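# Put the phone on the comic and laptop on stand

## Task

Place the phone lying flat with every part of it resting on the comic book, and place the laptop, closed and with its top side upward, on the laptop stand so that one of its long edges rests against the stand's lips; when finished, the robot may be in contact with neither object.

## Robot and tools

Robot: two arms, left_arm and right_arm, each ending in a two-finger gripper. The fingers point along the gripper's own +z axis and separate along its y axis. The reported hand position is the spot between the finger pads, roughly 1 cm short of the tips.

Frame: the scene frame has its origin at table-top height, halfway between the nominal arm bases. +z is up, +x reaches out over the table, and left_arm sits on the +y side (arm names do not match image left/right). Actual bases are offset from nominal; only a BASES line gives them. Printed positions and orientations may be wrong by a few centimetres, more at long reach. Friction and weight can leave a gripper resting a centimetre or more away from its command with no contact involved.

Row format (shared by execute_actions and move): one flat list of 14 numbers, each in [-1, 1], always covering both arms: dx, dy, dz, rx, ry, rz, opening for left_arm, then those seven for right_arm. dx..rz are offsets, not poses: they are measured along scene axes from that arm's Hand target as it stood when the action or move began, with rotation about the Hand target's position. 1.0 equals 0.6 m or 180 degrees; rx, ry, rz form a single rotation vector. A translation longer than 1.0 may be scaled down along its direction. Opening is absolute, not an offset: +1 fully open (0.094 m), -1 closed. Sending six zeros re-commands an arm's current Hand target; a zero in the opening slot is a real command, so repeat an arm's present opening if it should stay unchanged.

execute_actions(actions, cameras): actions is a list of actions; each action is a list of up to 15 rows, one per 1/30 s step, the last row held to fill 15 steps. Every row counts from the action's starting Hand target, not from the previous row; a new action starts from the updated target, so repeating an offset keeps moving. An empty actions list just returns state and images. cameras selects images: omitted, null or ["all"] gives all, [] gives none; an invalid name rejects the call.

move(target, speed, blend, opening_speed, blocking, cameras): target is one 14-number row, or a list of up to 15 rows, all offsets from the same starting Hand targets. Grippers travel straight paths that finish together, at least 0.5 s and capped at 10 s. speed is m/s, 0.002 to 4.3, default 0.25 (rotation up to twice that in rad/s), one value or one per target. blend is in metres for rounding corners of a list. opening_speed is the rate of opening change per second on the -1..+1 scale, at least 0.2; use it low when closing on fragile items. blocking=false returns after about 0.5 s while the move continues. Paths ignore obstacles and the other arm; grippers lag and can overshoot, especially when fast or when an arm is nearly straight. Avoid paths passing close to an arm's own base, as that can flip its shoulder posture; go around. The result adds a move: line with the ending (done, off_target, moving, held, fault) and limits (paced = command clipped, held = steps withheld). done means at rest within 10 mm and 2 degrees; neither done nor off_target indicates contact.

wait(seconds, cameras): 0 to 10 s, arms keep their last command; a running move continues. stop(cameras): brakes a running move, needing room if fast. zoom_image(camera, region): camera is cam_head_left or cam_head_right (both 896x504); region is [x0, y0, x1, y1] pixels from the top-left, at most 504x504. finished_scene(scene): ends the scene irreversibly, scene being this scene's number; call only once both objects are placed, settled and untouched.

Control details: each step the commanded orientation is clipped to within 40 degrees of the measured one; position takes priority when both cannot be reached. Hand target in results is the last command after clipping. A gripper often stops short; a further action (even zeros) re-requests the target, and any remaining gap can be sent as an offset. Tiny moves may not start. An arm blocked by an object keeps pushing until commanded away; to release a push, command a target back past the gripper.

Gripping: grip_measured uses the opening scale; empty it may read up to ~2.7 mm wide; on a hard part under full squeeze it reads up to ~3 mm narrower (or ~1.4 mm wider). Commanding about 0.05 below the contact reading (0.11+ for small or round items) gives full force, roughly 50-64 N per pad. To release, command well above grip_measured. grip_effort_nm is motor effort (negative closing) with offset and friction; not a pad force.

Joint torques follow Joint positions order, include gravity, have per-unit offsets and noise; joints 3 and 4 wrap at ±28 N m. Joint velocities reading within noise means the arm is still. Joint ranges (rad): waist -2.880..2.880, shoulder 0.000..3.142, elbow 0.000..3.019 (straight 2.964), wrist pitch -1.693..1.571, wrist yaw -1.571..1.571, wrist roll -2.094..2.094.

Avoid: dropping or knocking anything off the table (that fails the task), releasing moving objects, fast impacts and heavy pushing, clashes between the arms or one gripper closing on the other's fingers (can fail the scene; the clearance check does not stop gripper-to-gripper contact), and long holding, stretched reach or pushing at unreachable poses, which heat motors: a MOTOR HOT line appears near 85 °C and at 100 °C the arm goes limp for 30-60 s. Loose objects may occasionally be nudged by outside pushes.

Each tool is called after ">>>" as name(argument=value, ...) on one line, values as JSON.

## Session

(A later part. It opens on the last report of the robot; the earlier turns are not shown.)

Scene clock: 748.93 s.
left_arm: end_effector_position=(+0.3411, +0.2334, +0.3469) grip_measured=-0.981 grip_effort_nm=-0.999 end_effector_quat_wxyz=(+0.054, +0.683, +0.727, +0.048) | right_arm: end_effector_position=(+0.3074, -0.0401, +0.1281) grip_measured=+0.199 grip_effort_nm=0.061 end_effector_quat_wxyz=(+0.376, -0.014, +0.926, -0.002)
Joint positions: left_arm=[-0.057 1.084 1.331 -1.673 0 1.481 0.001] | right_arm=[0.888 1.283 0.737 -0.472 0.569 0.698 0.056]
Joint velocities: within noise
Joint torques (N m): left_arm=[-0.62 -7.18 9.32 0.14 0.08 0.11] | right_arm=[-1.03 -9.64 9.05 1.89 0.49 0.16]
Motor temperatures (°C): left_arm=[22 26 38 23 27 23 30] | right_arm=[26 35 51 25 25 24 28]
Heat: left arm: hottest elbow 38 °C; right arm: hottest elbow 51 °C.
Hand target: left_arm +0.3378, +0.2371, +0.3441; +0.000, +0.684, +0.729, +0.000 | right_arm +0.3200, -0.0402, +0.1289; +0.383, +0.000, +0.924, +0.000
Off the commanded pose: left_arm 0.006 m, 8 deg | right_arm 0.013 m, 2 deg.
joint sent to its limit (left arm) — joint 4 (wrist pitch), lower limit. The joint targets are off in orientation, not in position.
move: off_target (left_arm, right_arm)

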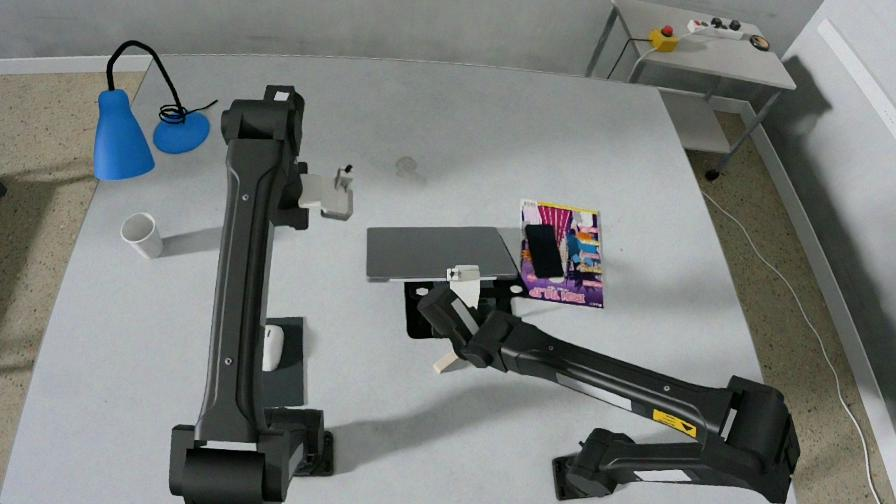

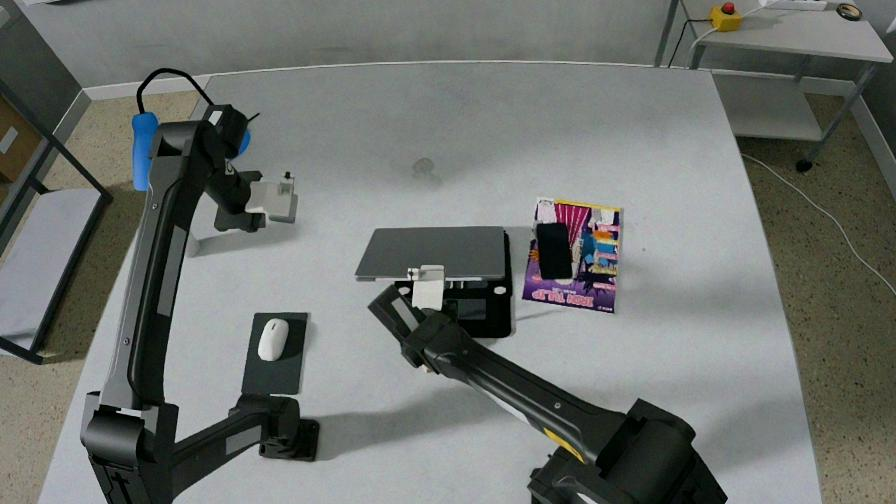

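>>> move(target=[0,0,0,0,0,0,-1, 0.07,0,-0.008,0,0,0,0.2], speed=0.05)

>>> zoom_image(camera="cam_head_left", region=[350, 180, 550, 340])

>>> zoom_image(camera="cam_head_right", region=[350, 190, 550, 350])

Scene clock: 761.30 s.
left_arm: end_effector_position=(+0.3411, +0.2334, +0.3469) grip_measured=-0.981 grip_effort_nm=-0.994 end_effector_quat_wxyz=(+0.054, +0.683, +0.727, +0.048) | right_arm: end_effector_position=(+0.3272, -0.0499, +0.1024) grip_measured=+0.199 grip_effort_nm=0.061 end_effector_quat_wxyz=(+0.356, -0.027, +0.934, -0.015)
Joint positions: left_arm=[-0.057 1.084 1.331 -1.673 0 1.481 0.001] | right_arm=[0.82 1.352 0.737 -0.418 0.518 0.623 0.056]
Joint velocities: within noise
Joint torques (N m): left_arm=[0.32 -6.83 9.42 0.27 0.11 0.09] | right_arm=[-2.2 -10.17 12.25 2.24 0.66 0.1]
Motor temperatures (°C): left_arm=[22 26 38 23 27 23 30] | right_arm=[26 35 50 25 25 24 28]
Heat: left arm: hottest elbow 38 °C; right arm: hottest elbow 50 °C.
Hand target: left_arm +0.3378, +0.2371, +0.3441; +0.000, +0.684, +0.729, +0.000 | right_arm +0.3620, -0.0402, +0.1242; +0.383, -0.001, +0.924, +0.000
Off the commanded pose: left_arm 0.006 m, 8 deg | right_arm 0.042 m, 5 deg.
joint sent to its limit (left arm) — joint 4 (wrist pitch), lower limit. The joint targets are off in orientation, not in position.
move: off_target (left_arm, right_arm)

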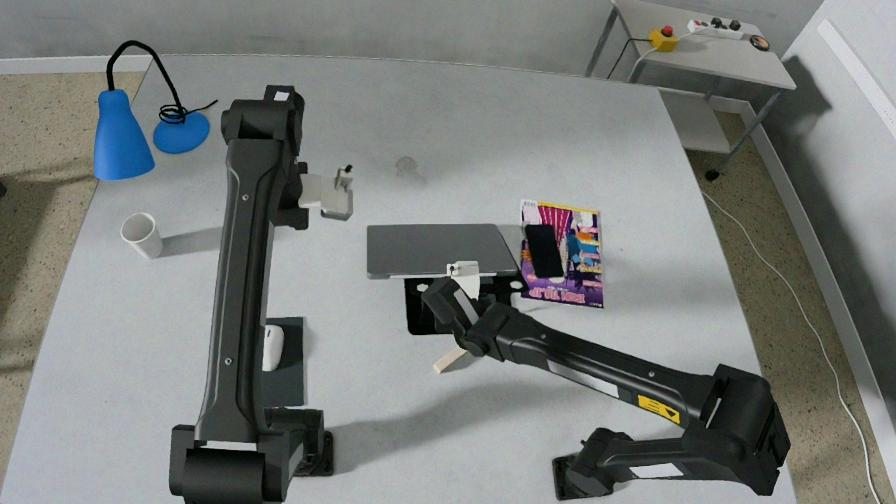

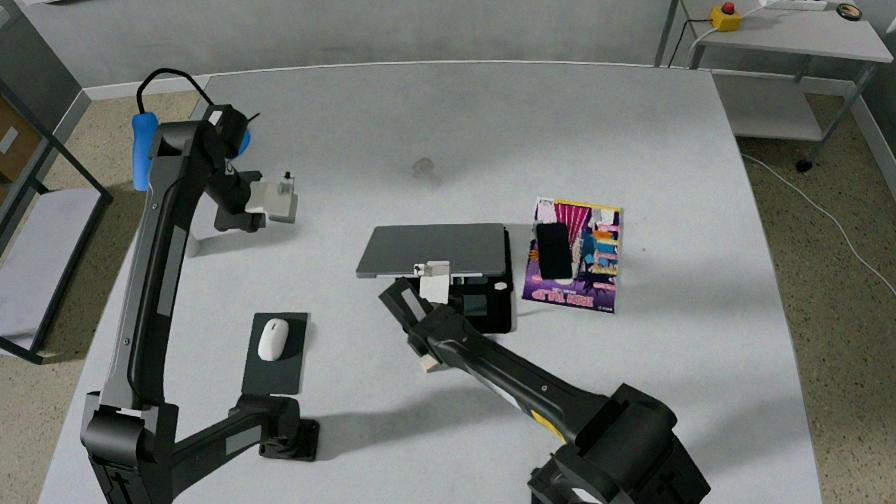

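Scaled by 2.520.

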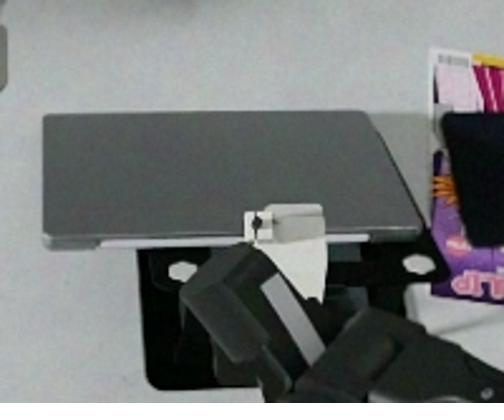

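Scaled by 2.520.

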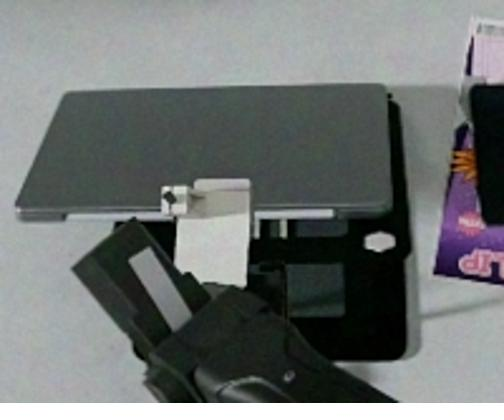

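>>> move(target=[[0,0,0,0,0,0,-1, -0.08,0,0.045,0,0,0,0.2],[0,0,0,0,0,0,-1, 0.03,0.01,0.05,0,0,0,0.2]], speed=[0.08,0.05])

>>> zoom_image(camera="cam_head_left", region=[350, 180, 550, 340])

>>> zoom_image(camera="cam_head_right", region=[350, 190, 550, 350])

Scene clock: 771.13 s.
left_arm: end_effector_position=(+0.3411, +0.2334, +0.3469) grip_measured=-0.981 grip_effort_nm=-0.999 end_effector_quat_wxyz=(+0.054, +0.683, +0.727, +0.048) | right_arm: end_effector_position=(+0.3338, -0.0556, +0.1159) grip_measured=+0.199 grip_effort_nm=0.056 end_effector_quat_wxyz=(+0.343, -0.030, +0.939, -0.027)
Joint positions: left_arm=[-0.057 1.084 1.331 -1.673 0 1.481 0.001] | right_arm=[0.795 1.34 0.78 -0.5 0.506 0.603 0.056]
Joint velocities: within noise
Joint torques (N m): left_arm=[-0.85 -7.36 9.32 0.36 0.11 0.07] | right_arm=[-1.79 -10.4 15.19 2.21 0.68 0.1]
Motor temperatures (°C): left_arm=[22 26 38 23 26 23 30] | right_arm=[26 35 51 26 25 24 28]
Heat: left arm: hottest elbow 38 °C; right arm: hottest elbow 51 °C.
Hand target: left_arm +0.3378, +0.2371, +0.3441; +0.000, +0.684, +0.729, +0.000 | right_arm +0.3801, -0.0342, +0.1542; +0.383, +0.000, +0.924, +0.000
Off the commanded pose: left_arm 0.006 m, 8 deg | right_arm 0.064 m, 7 deg.
joint sent to its limit (left arm) — joint 4 (wrist pitch), lower limit. The joint targets are off in orientation, not in position.
move: off_target (left_arm, right_arm)

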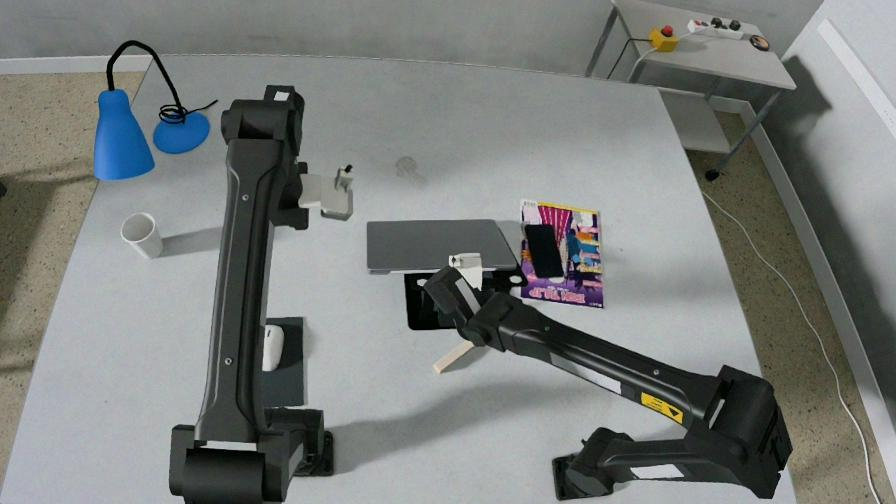

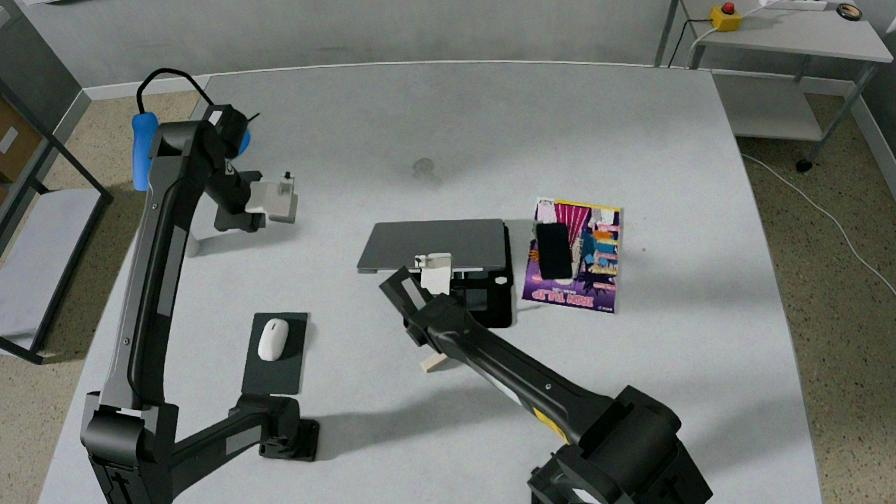

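Scaled by 2.520.

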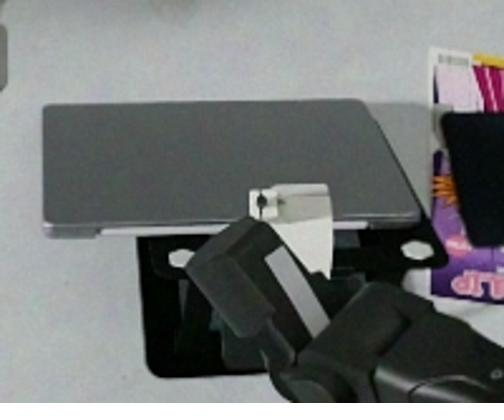

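Scaled by 2.520.

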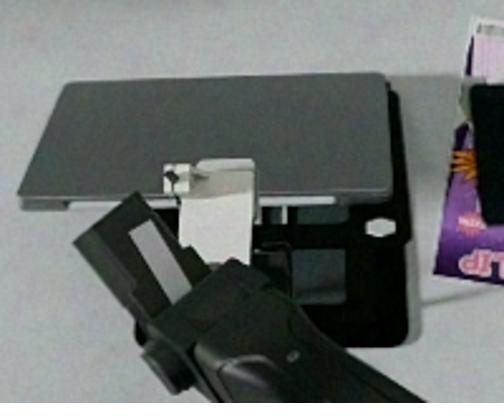

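>>> zoom_image(camera="cam_head_left", region=[410, 230, 530, 330])

>>> zoom_image(camera="cam_head_right", region=[370, 230, 490, 330])

Scaled by 4.200.

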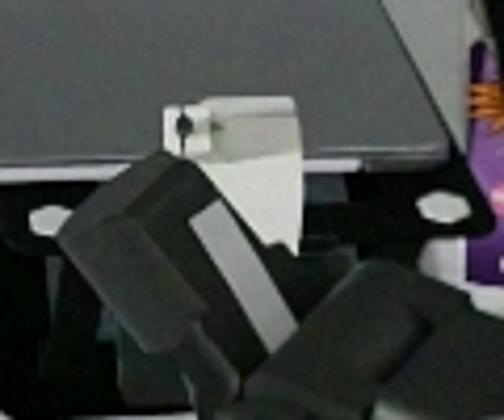

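Scaled by 4.200.

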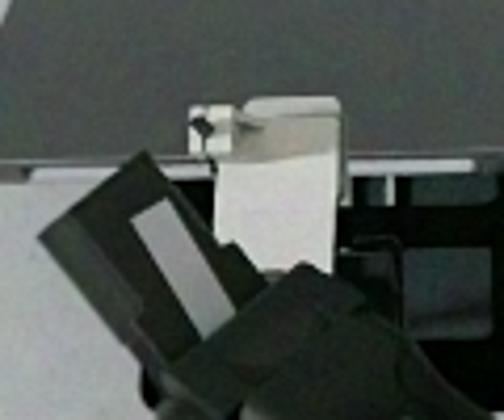

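>>> move(target=[[0,0,0,0,0,0,-1, -0.12,0.0,0.05,0,0,0,0.2],[0,0,0,0,0,0,-1, -0.09,0.01,0.05,0,0,0,0.2]], speed=[0.08,0.05])

>>> zoom_image(camera="cam_head_left", region=[350, 180, 550, 340])

Scene clock: 789.67 s.
left_arm: end_effector_position=(+0.3411, +0.2334, +0.3469) grip_measured=-0.981 grip_effort_nm=-0.999 end_effector_quat_wxyz=(+0.054, +0.683, +0.727, +0.048) | right_arm: end_effector_position=(+0.3093, -0.0421, +0.1668) grip_measured=+0.199 grip_effort_nm=0.056 end_effector_quat_wxyz=(+0.373, -0.008, +0.928, -0.011)
Joint positions: left_arm=[-0.057 1.084 1.331 -1.673 0 1.481 0.001] | right_arm=[0.885 1.235 0.815 -0.618 0.58 0.711 0.056]
Joint velocities: within noise
Joint torques (N m): left_arm=[-0.21 -6.71 9.52 0.28 0.05 0.08] | right_arm=[-0.21 -8.94 12.88 1.01 0.29 0.11]
Motor temperatures (°C): left_arm=[22 26 38 23 26 23 30] | right_arm=[26 34 52 26 25 24 28]
Heat: left arm: hottest elbow 38 °C; right arm: hottest elbow 52 °C.
Hand target: left_arm +0.3378, +0.2371, +0.3441; +0.000, +0.684, +0.729, +0.000 | right_arm +0.3262, -0.0282, +0.1843; +0.383, +0.000, +0.924, +0.000
Off the commanded pose: left_arm 0.006 m, 8 deg | right_arm 0.028 m, 2 deg.
joint sent to its limit (left arm) — joint 4 (wrist pitch), lower limit. The joint targets are off in orientation, not in position.
move: off_target (left_arm, right_arm)

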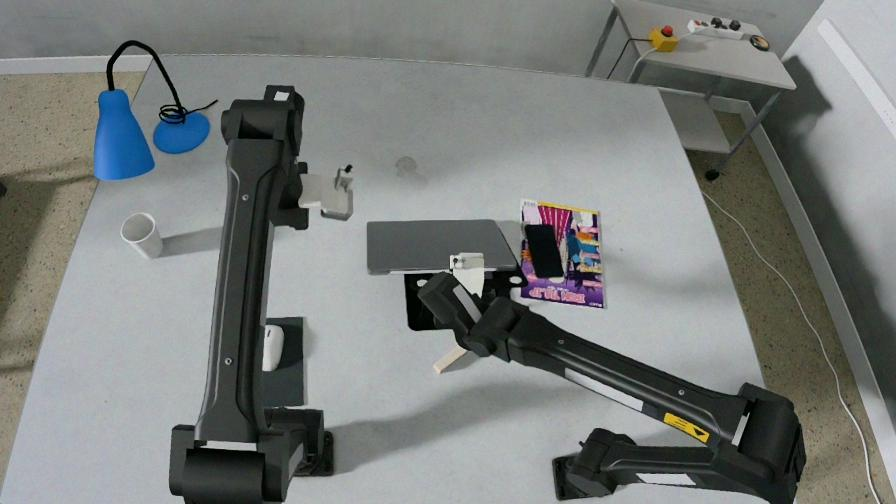

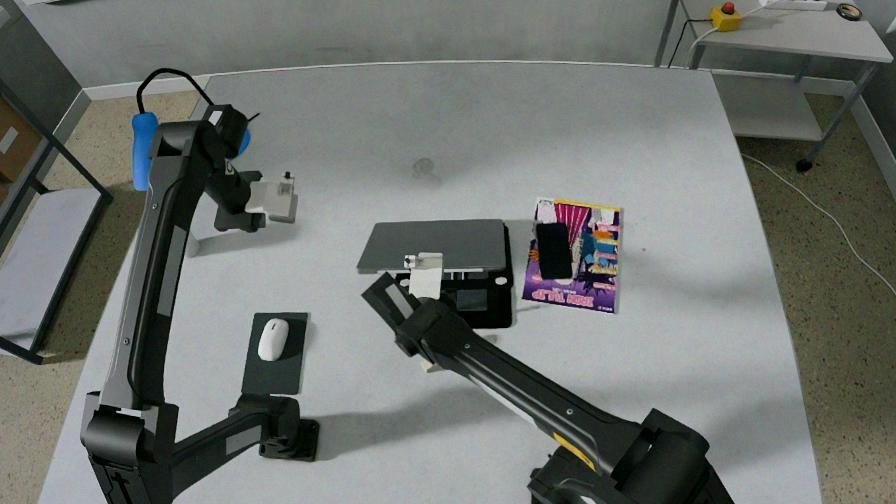

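Scaled by 2.520.

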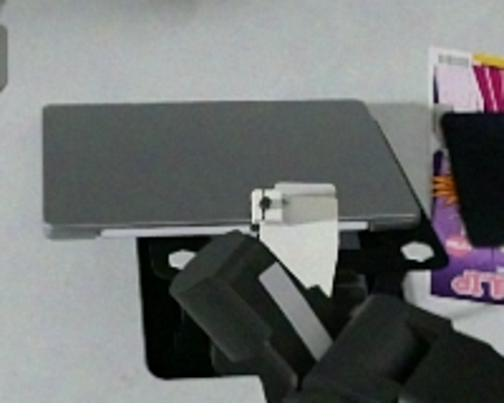

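>>> move(target=[[0,0,0,0,0,0,-1, 0.075,0.0,-0.03,0,0,0,0.2]], speed=[0.06])

>>> zoom_image(camera="cam_head_left", region=[350, 180, 550, 340])

Scene clock: 793.50 s.
left_arm: end_effector_position=(+0.3411, +0.2334, +0.3469) grip_measured=-0.981 grip_effort_nm=-0.999 end_effector_quat_wxyz=(+0.054, +0.683, +0.727, +0.048) | right_arm: end_effector_position=(+0.3515, -0.0426, +0.1507) grip_measured=+0.199 grip_effort_nm=0.056 end_effector_quat_wxyz=(+0.370, -0.006, +0.929, -0.012)
Joint positions: left_arm=[-0.057 1.084 1.331 -1.673 0 1.481 0.001] | right_arm=[0.796 1.33 0.849 -0.519 0.532 0.63 0.056]
Joint velocities: within noise
Joint torques (N m): left_arm=[-0.56 -8.29 9.39 0.05 0.07 0.08] | right_arm=[-0.09 -10.23 12.62 1.42 0.22 0.07]
Motor temperatures (°C): left_arm=[22 26 38 23 26 23 30] | right_arm=[26 34 53 26 25 24 27]
Heat: left arm: hottest elbow 38 °C; right arm: hottest elbow 53 °C.
Hand target: left_arm +0.3378, +0.2371, +0.3441; +0.000, +0.684, +0.729, +0.000 | right_arm +0.3710, -0.0282, +0.1661; +0.383, +0.000, +0.924, +0.000
Off the commanded pose: left_arm 0.006 m, 8 deg | right_arm 0.029 m, 2 deg.
joint sent to its limit (left arm) — joint 4 (wrist pitch), lower limit. The joint targets are off in orientation, not in position.
move: off_target (left_arm, right_arm)

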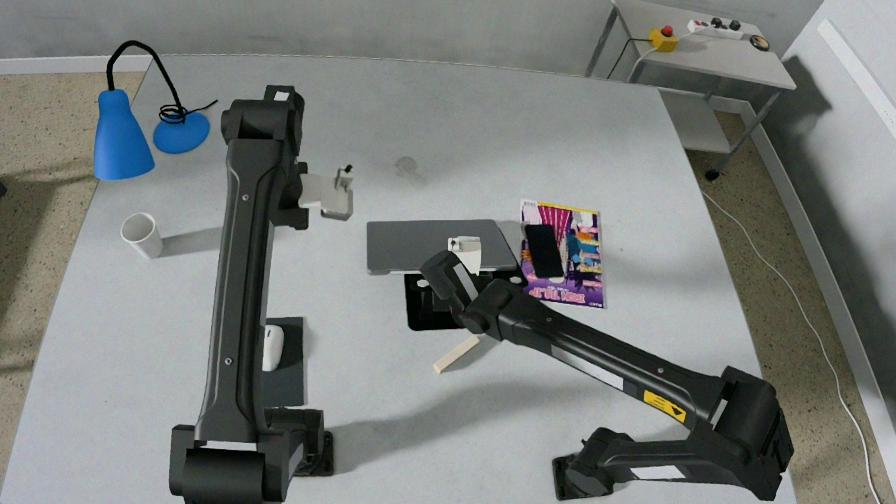

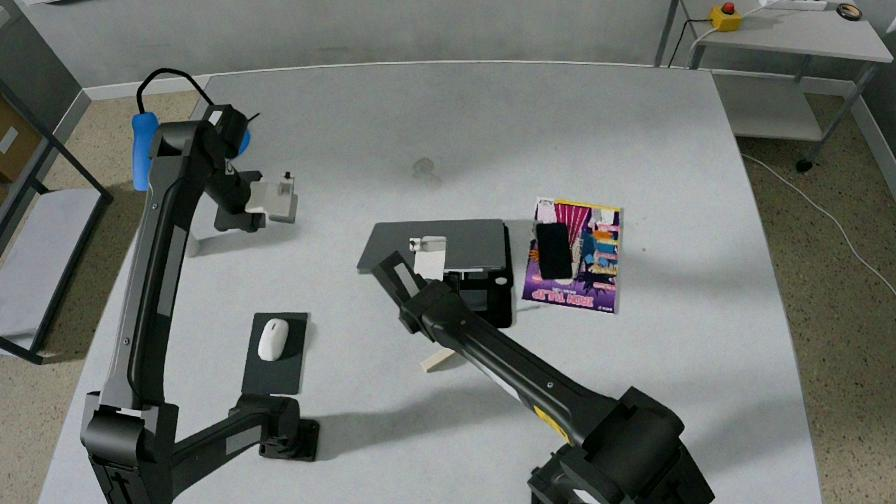

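Scaled by 2.520.

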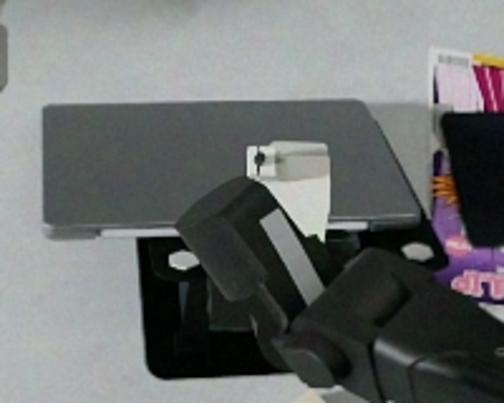

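Lower ~1.3 cm then push forward gently.

>>> move(target=[[0,0,0,0,0,0,-1, 0.0,0.0,-0.025,0,0,0,0.2],[0,0,0,0,0,0,-1, 0.05,0.0,-0.025,0,0,0,0.2]], speed=[0.04,0.03])

>>> zoom_image(camera="cam_head_left", region=[350, 180, 550, 340])

Scene clock: 797.47 s.
left_arm: end_effector_position=(+0.3411, +0.2334, +0.3469) grip_measured=-0.981 grip_effort_nm=-0.999 end_effector_quat_wxyz=(+0.054, +0.683, +0.727, +0.048) | right_arm: end_effector_position=(+0.3761, -0.0397, +0.1396) grip_measured=+0.199 grip_effort_nm=0.061 end_effector_quat_wxyz=(+0.371, -0.010, +0.928, -0.008)
Joint positions: left_arm=[-0.057 1.084 1.331 -1.673 0 1.481 0.001] | right_arm=[0.754 1.392 0.871 -0.451 0.501 0.581 0.056]
Joint velocities: within noise
Joint torques (N m): left_arm=[-0.97 -7.41 9.25 0.27 0.07 0.1] | right_arm=[-0.85 -10.4 12.74 1.57 0.23 0]
Motor temperatures (°C): left_arm=[22 26 38 23 26 23 30] | right_arm=[26 34 53 25 25 24 27]
Heat: left arm: hottest elbow 38 °C; right arm: hottest elbow 53 °C.
Hand target: left_arm +0.3378, +0.2371, +0.3441; +0.000, +0.684, +0.729, +0.000 | right_arm +0.4012, -0.0282, +0.1513; +0.383, +0.000, +0.924, +0.000
Off the commanded pose: left_arm 0.006 m, 8 deg | right_arm 0.030 m, 2 deg.
joint sent to its limit (left arm) — joint 4 (wrist pitch), lower limit. The joint targets are off in orientation, not in position.
move: off_target (left_arm, right_arm)

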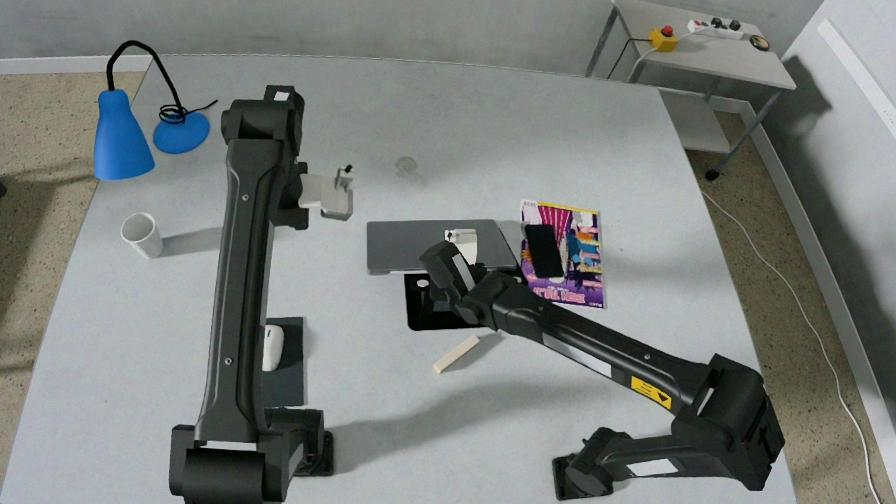

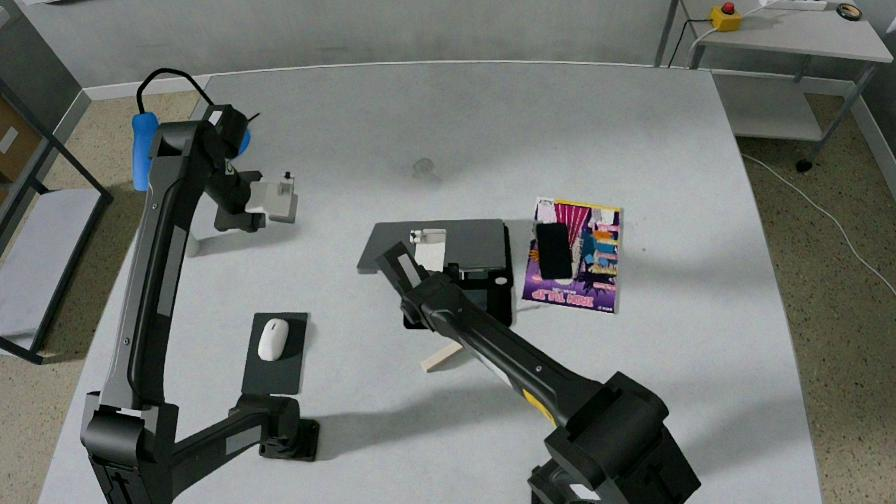

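Scaled by 2.520.

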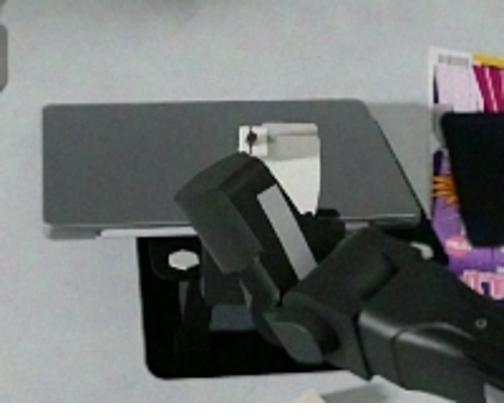

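>>> move(target=[[0,0,0,0,0,0,-1, -0.01,0.0,-0.022,0,0,0,0.2],[0,0,0,0,0,0,-1, 0.05,0.0,-0.022,0,0,0,0.2]], speed=[0.04,0.03])

>>> zoom_image(camera="cam_head_left", region=[350, 180, 550, 340])

>>> zoom_image(camera="cam_head_right", region=[350, 190, 550, 350])

Scene clock: 801.97 s.
left_arm: end_effector_position=(+0.3411, +0.2334, +0.3469) grip_measured=-0.981 grip_effort_nm=-0.999 end_effector_quat_wxyz=(+0.054, +0.683, +0.727, +0.048) | right_arm: end_effector_position=(+0.3955, -0.0322, +0.1390) grip_measured=+0.199 grip_effort_nm=0.061 end_effector_quat_wxyz=(+0.374, -0.014, +0.927, +0.002)
Joint positions: left_arm=[-0.057 1.084 1.331 -1.673 0 1.481 0.001] | right_arm=[0.729 1.432 0.905 -0.414 0.471 0.547 0.056]
Joint velocities: within noise
Joint torques (N m): left_arm=[-0.85 -7.3 9.22 0.24 0.06 0.1] | right_arm=[-2.37 -8.64 12.75 2.25 0.3 0]
Motor temperatures (°C): left_arm=[22 26 38 23 26 23 30] | right_arm=[26 34 53 25 25 24 27]
Heat: left arm: hottest elbow 38 °C; right arm: hottest elbow 53 °C.
Hand target: left_arm +0.3378, +0.2371, +0.3441; +0.000, +0.684, +0.729, +0.000 | right_arm +0.4311, -0.0281, +0.1381; +0.383, +0.000, +0.924, +0.000
Off the commanded pose: left_arm 0.006 m, 8 deg | right_arm 0.036 m, 2 deg.
joint sent to its limit (left arm) — joint 4 (wrist pitch), lower limit. The joint targets are off in orientation, not in position.
move: off_target (left_arm, right_arm)

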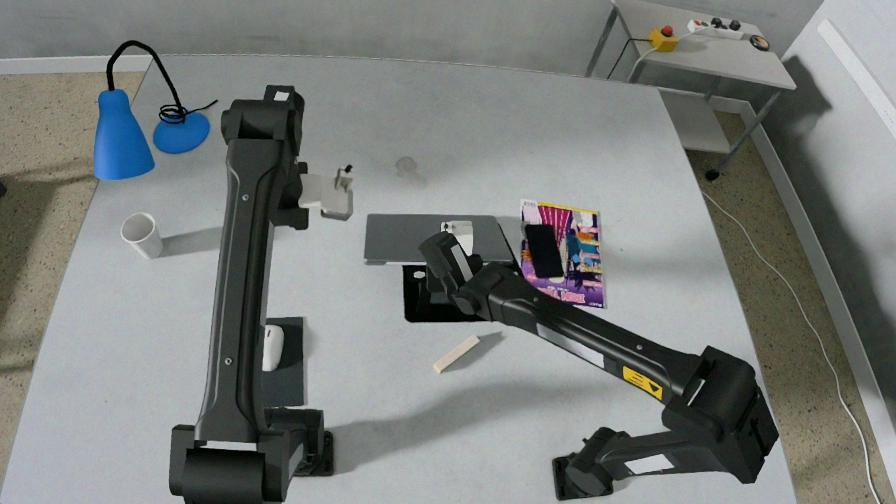

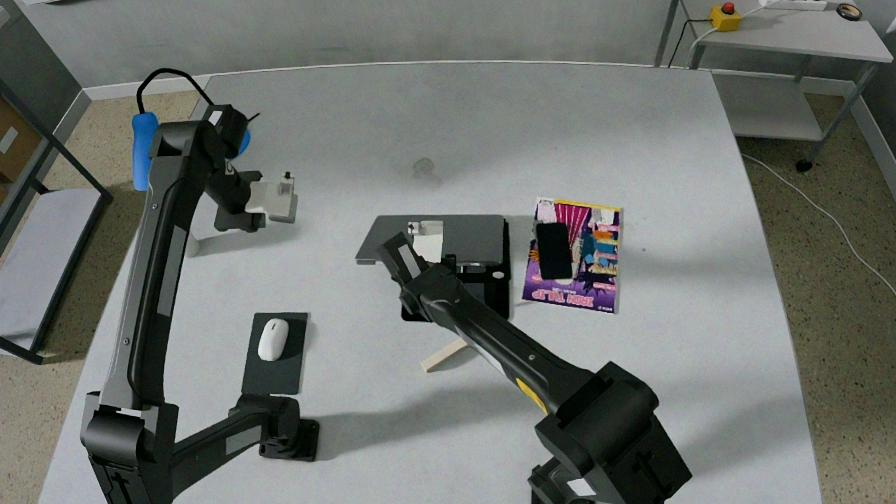

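Scaled by 2.520.

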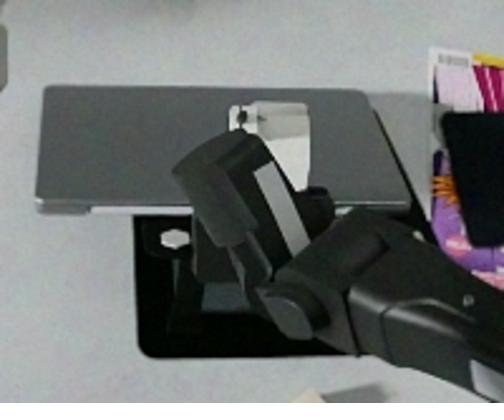

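Scaled by 2.520.

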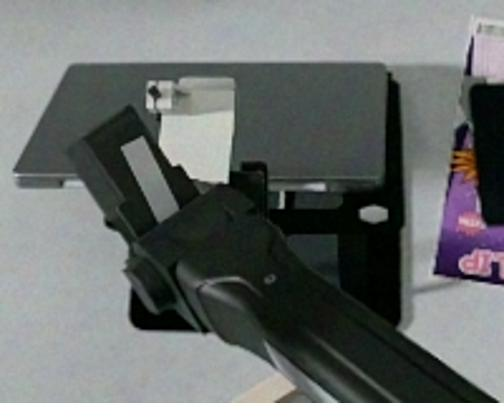

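>>> move(target=[[0,0,0,0,0,0,-1, -0.08,0.0,0.03,0,0,0,0.2],[0,0,0,0,0,0,-1, -0.2,-0.2,0.27,0,0,0,0.2],[0,0,0,0,0,0,-1, -0.3,-0.55,0.3,0,0,0,0.2]], speed=[0.06,0.15,0.2])

>>> zoom_image(camera="cam_head_right", region=[350, 200, 530, 344])

>>> zoom_image(camera="cam_head_left", region=[350, 200, 530, 344])

>>> zoom_image(camera="cam_head_left", region=[355, 205, 435, 269])

>>> zoom_image(camera="cam_head_right", region=[360, 200, 520, 250])

Scene clock: 814.47 s.
left_arm: end_effector_position=(+0.3411, +0.2334, +0.3469) grip_measured=-0.981 grip_effort_nm=-0.994 end_effector_quat_wxyz=(+0.054, +0.683, +0.727, +0.048) | right_arm: end_effector_position=(+0.2523, -0.3549, +0.3238) grip_measured=+0.199 grip_effort_nm=0.061 end_effector_quat_wxyz=(+0.393, -0.004, +0.919, +0.000)
Joint positions: left_arm=[-0.057 1.084 1.331 -1.673 0 1.481 0.001] | right_arm=[-0.288 0.58 0.845 -1.048 -0.207 -0.205 0.056]
Joint velocities: within noise
Joint torques (N m): left_arm=[-1.2 -7.59 9.24 0.17 0.09 0.07] | right_arm=[-0.44 -0.67 9.44 0.94 -0.14 0.07]
Motor temperatures (°C): left_arm=[22 26 38 23 26 23 30] | right_arm=[26 34 53 25 25 24 27]
Heat: left arm: hottest elbow 38 °C; right arm: hottest elbow 53 °C.
Hand target: left_arm +0.3378, +0.2371, +0.3441; +0.000, +0.684, +0.729, +0.000 | right_arm +0.2512, -0.3581, +0.3181; +0.383, -0.001, +0.924, +0.000
Off the commanded pose: left_arm 0.006 m, 8 deg | right_arm 0.007 m, 1 deg.
joint sent to its limit (left arm) — joint 4 (wrist pitch), lower limit. The joint targets are off in orientation, not in position.
move: off_target (left_arm)

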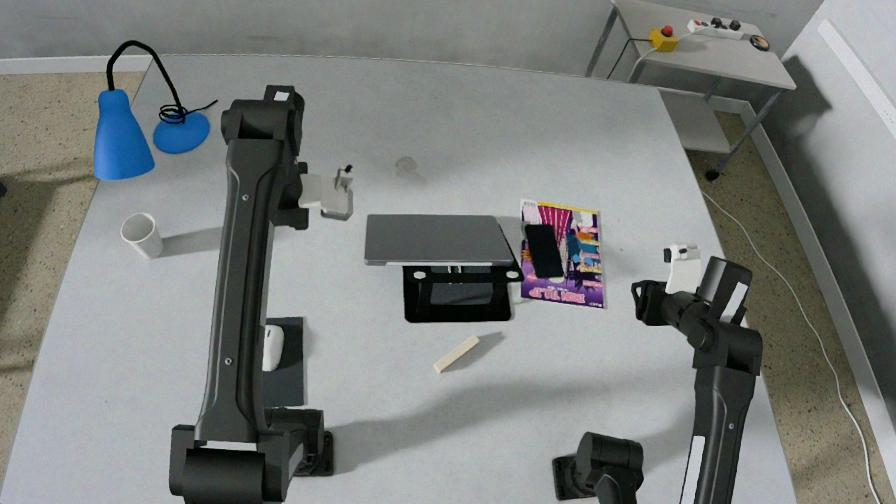

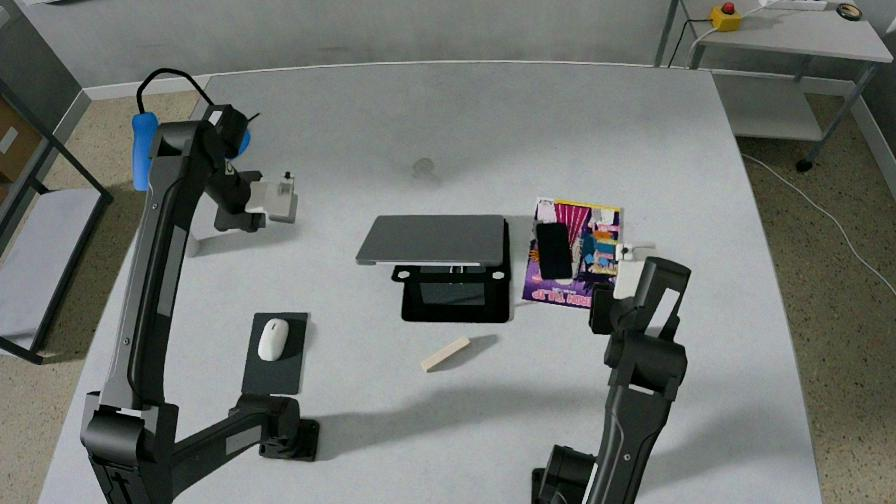

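Scaled by 2.800.

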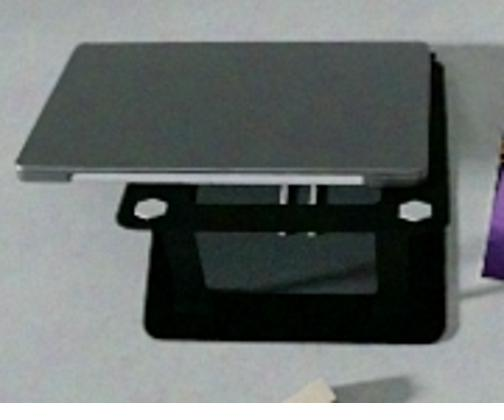

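Scaled by 2.800.

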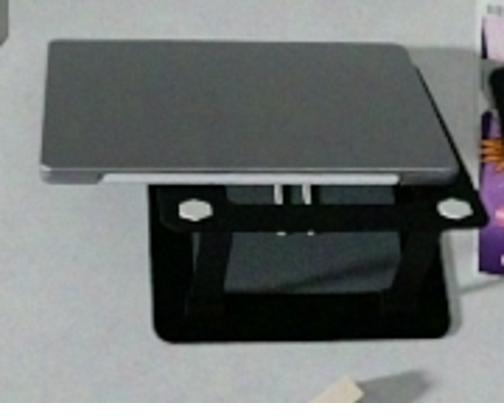

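Scaled by 6.300.

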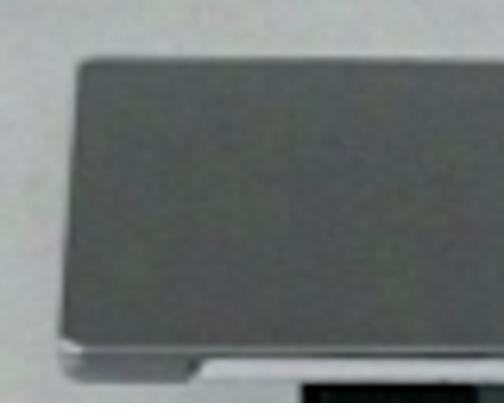

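Scaled by 3.150.

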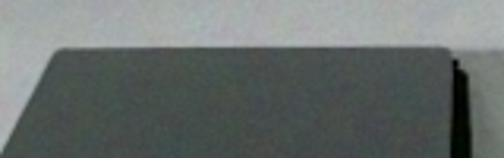

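>>> zoom_image(camera="cam_head_left", region=[490, 180, 630, 320])

Scaled by 3.600.

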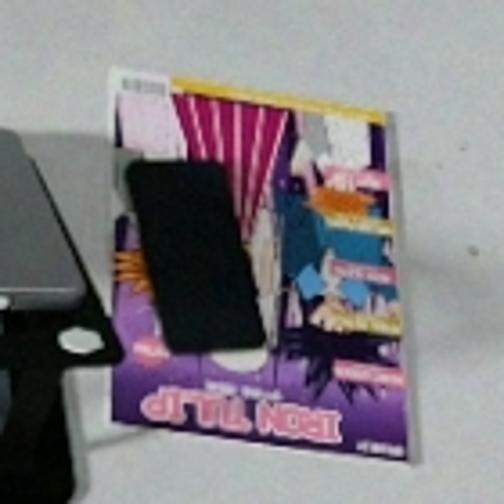

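>>> finished_scene(scene=2)

The scene is finished: the task was done.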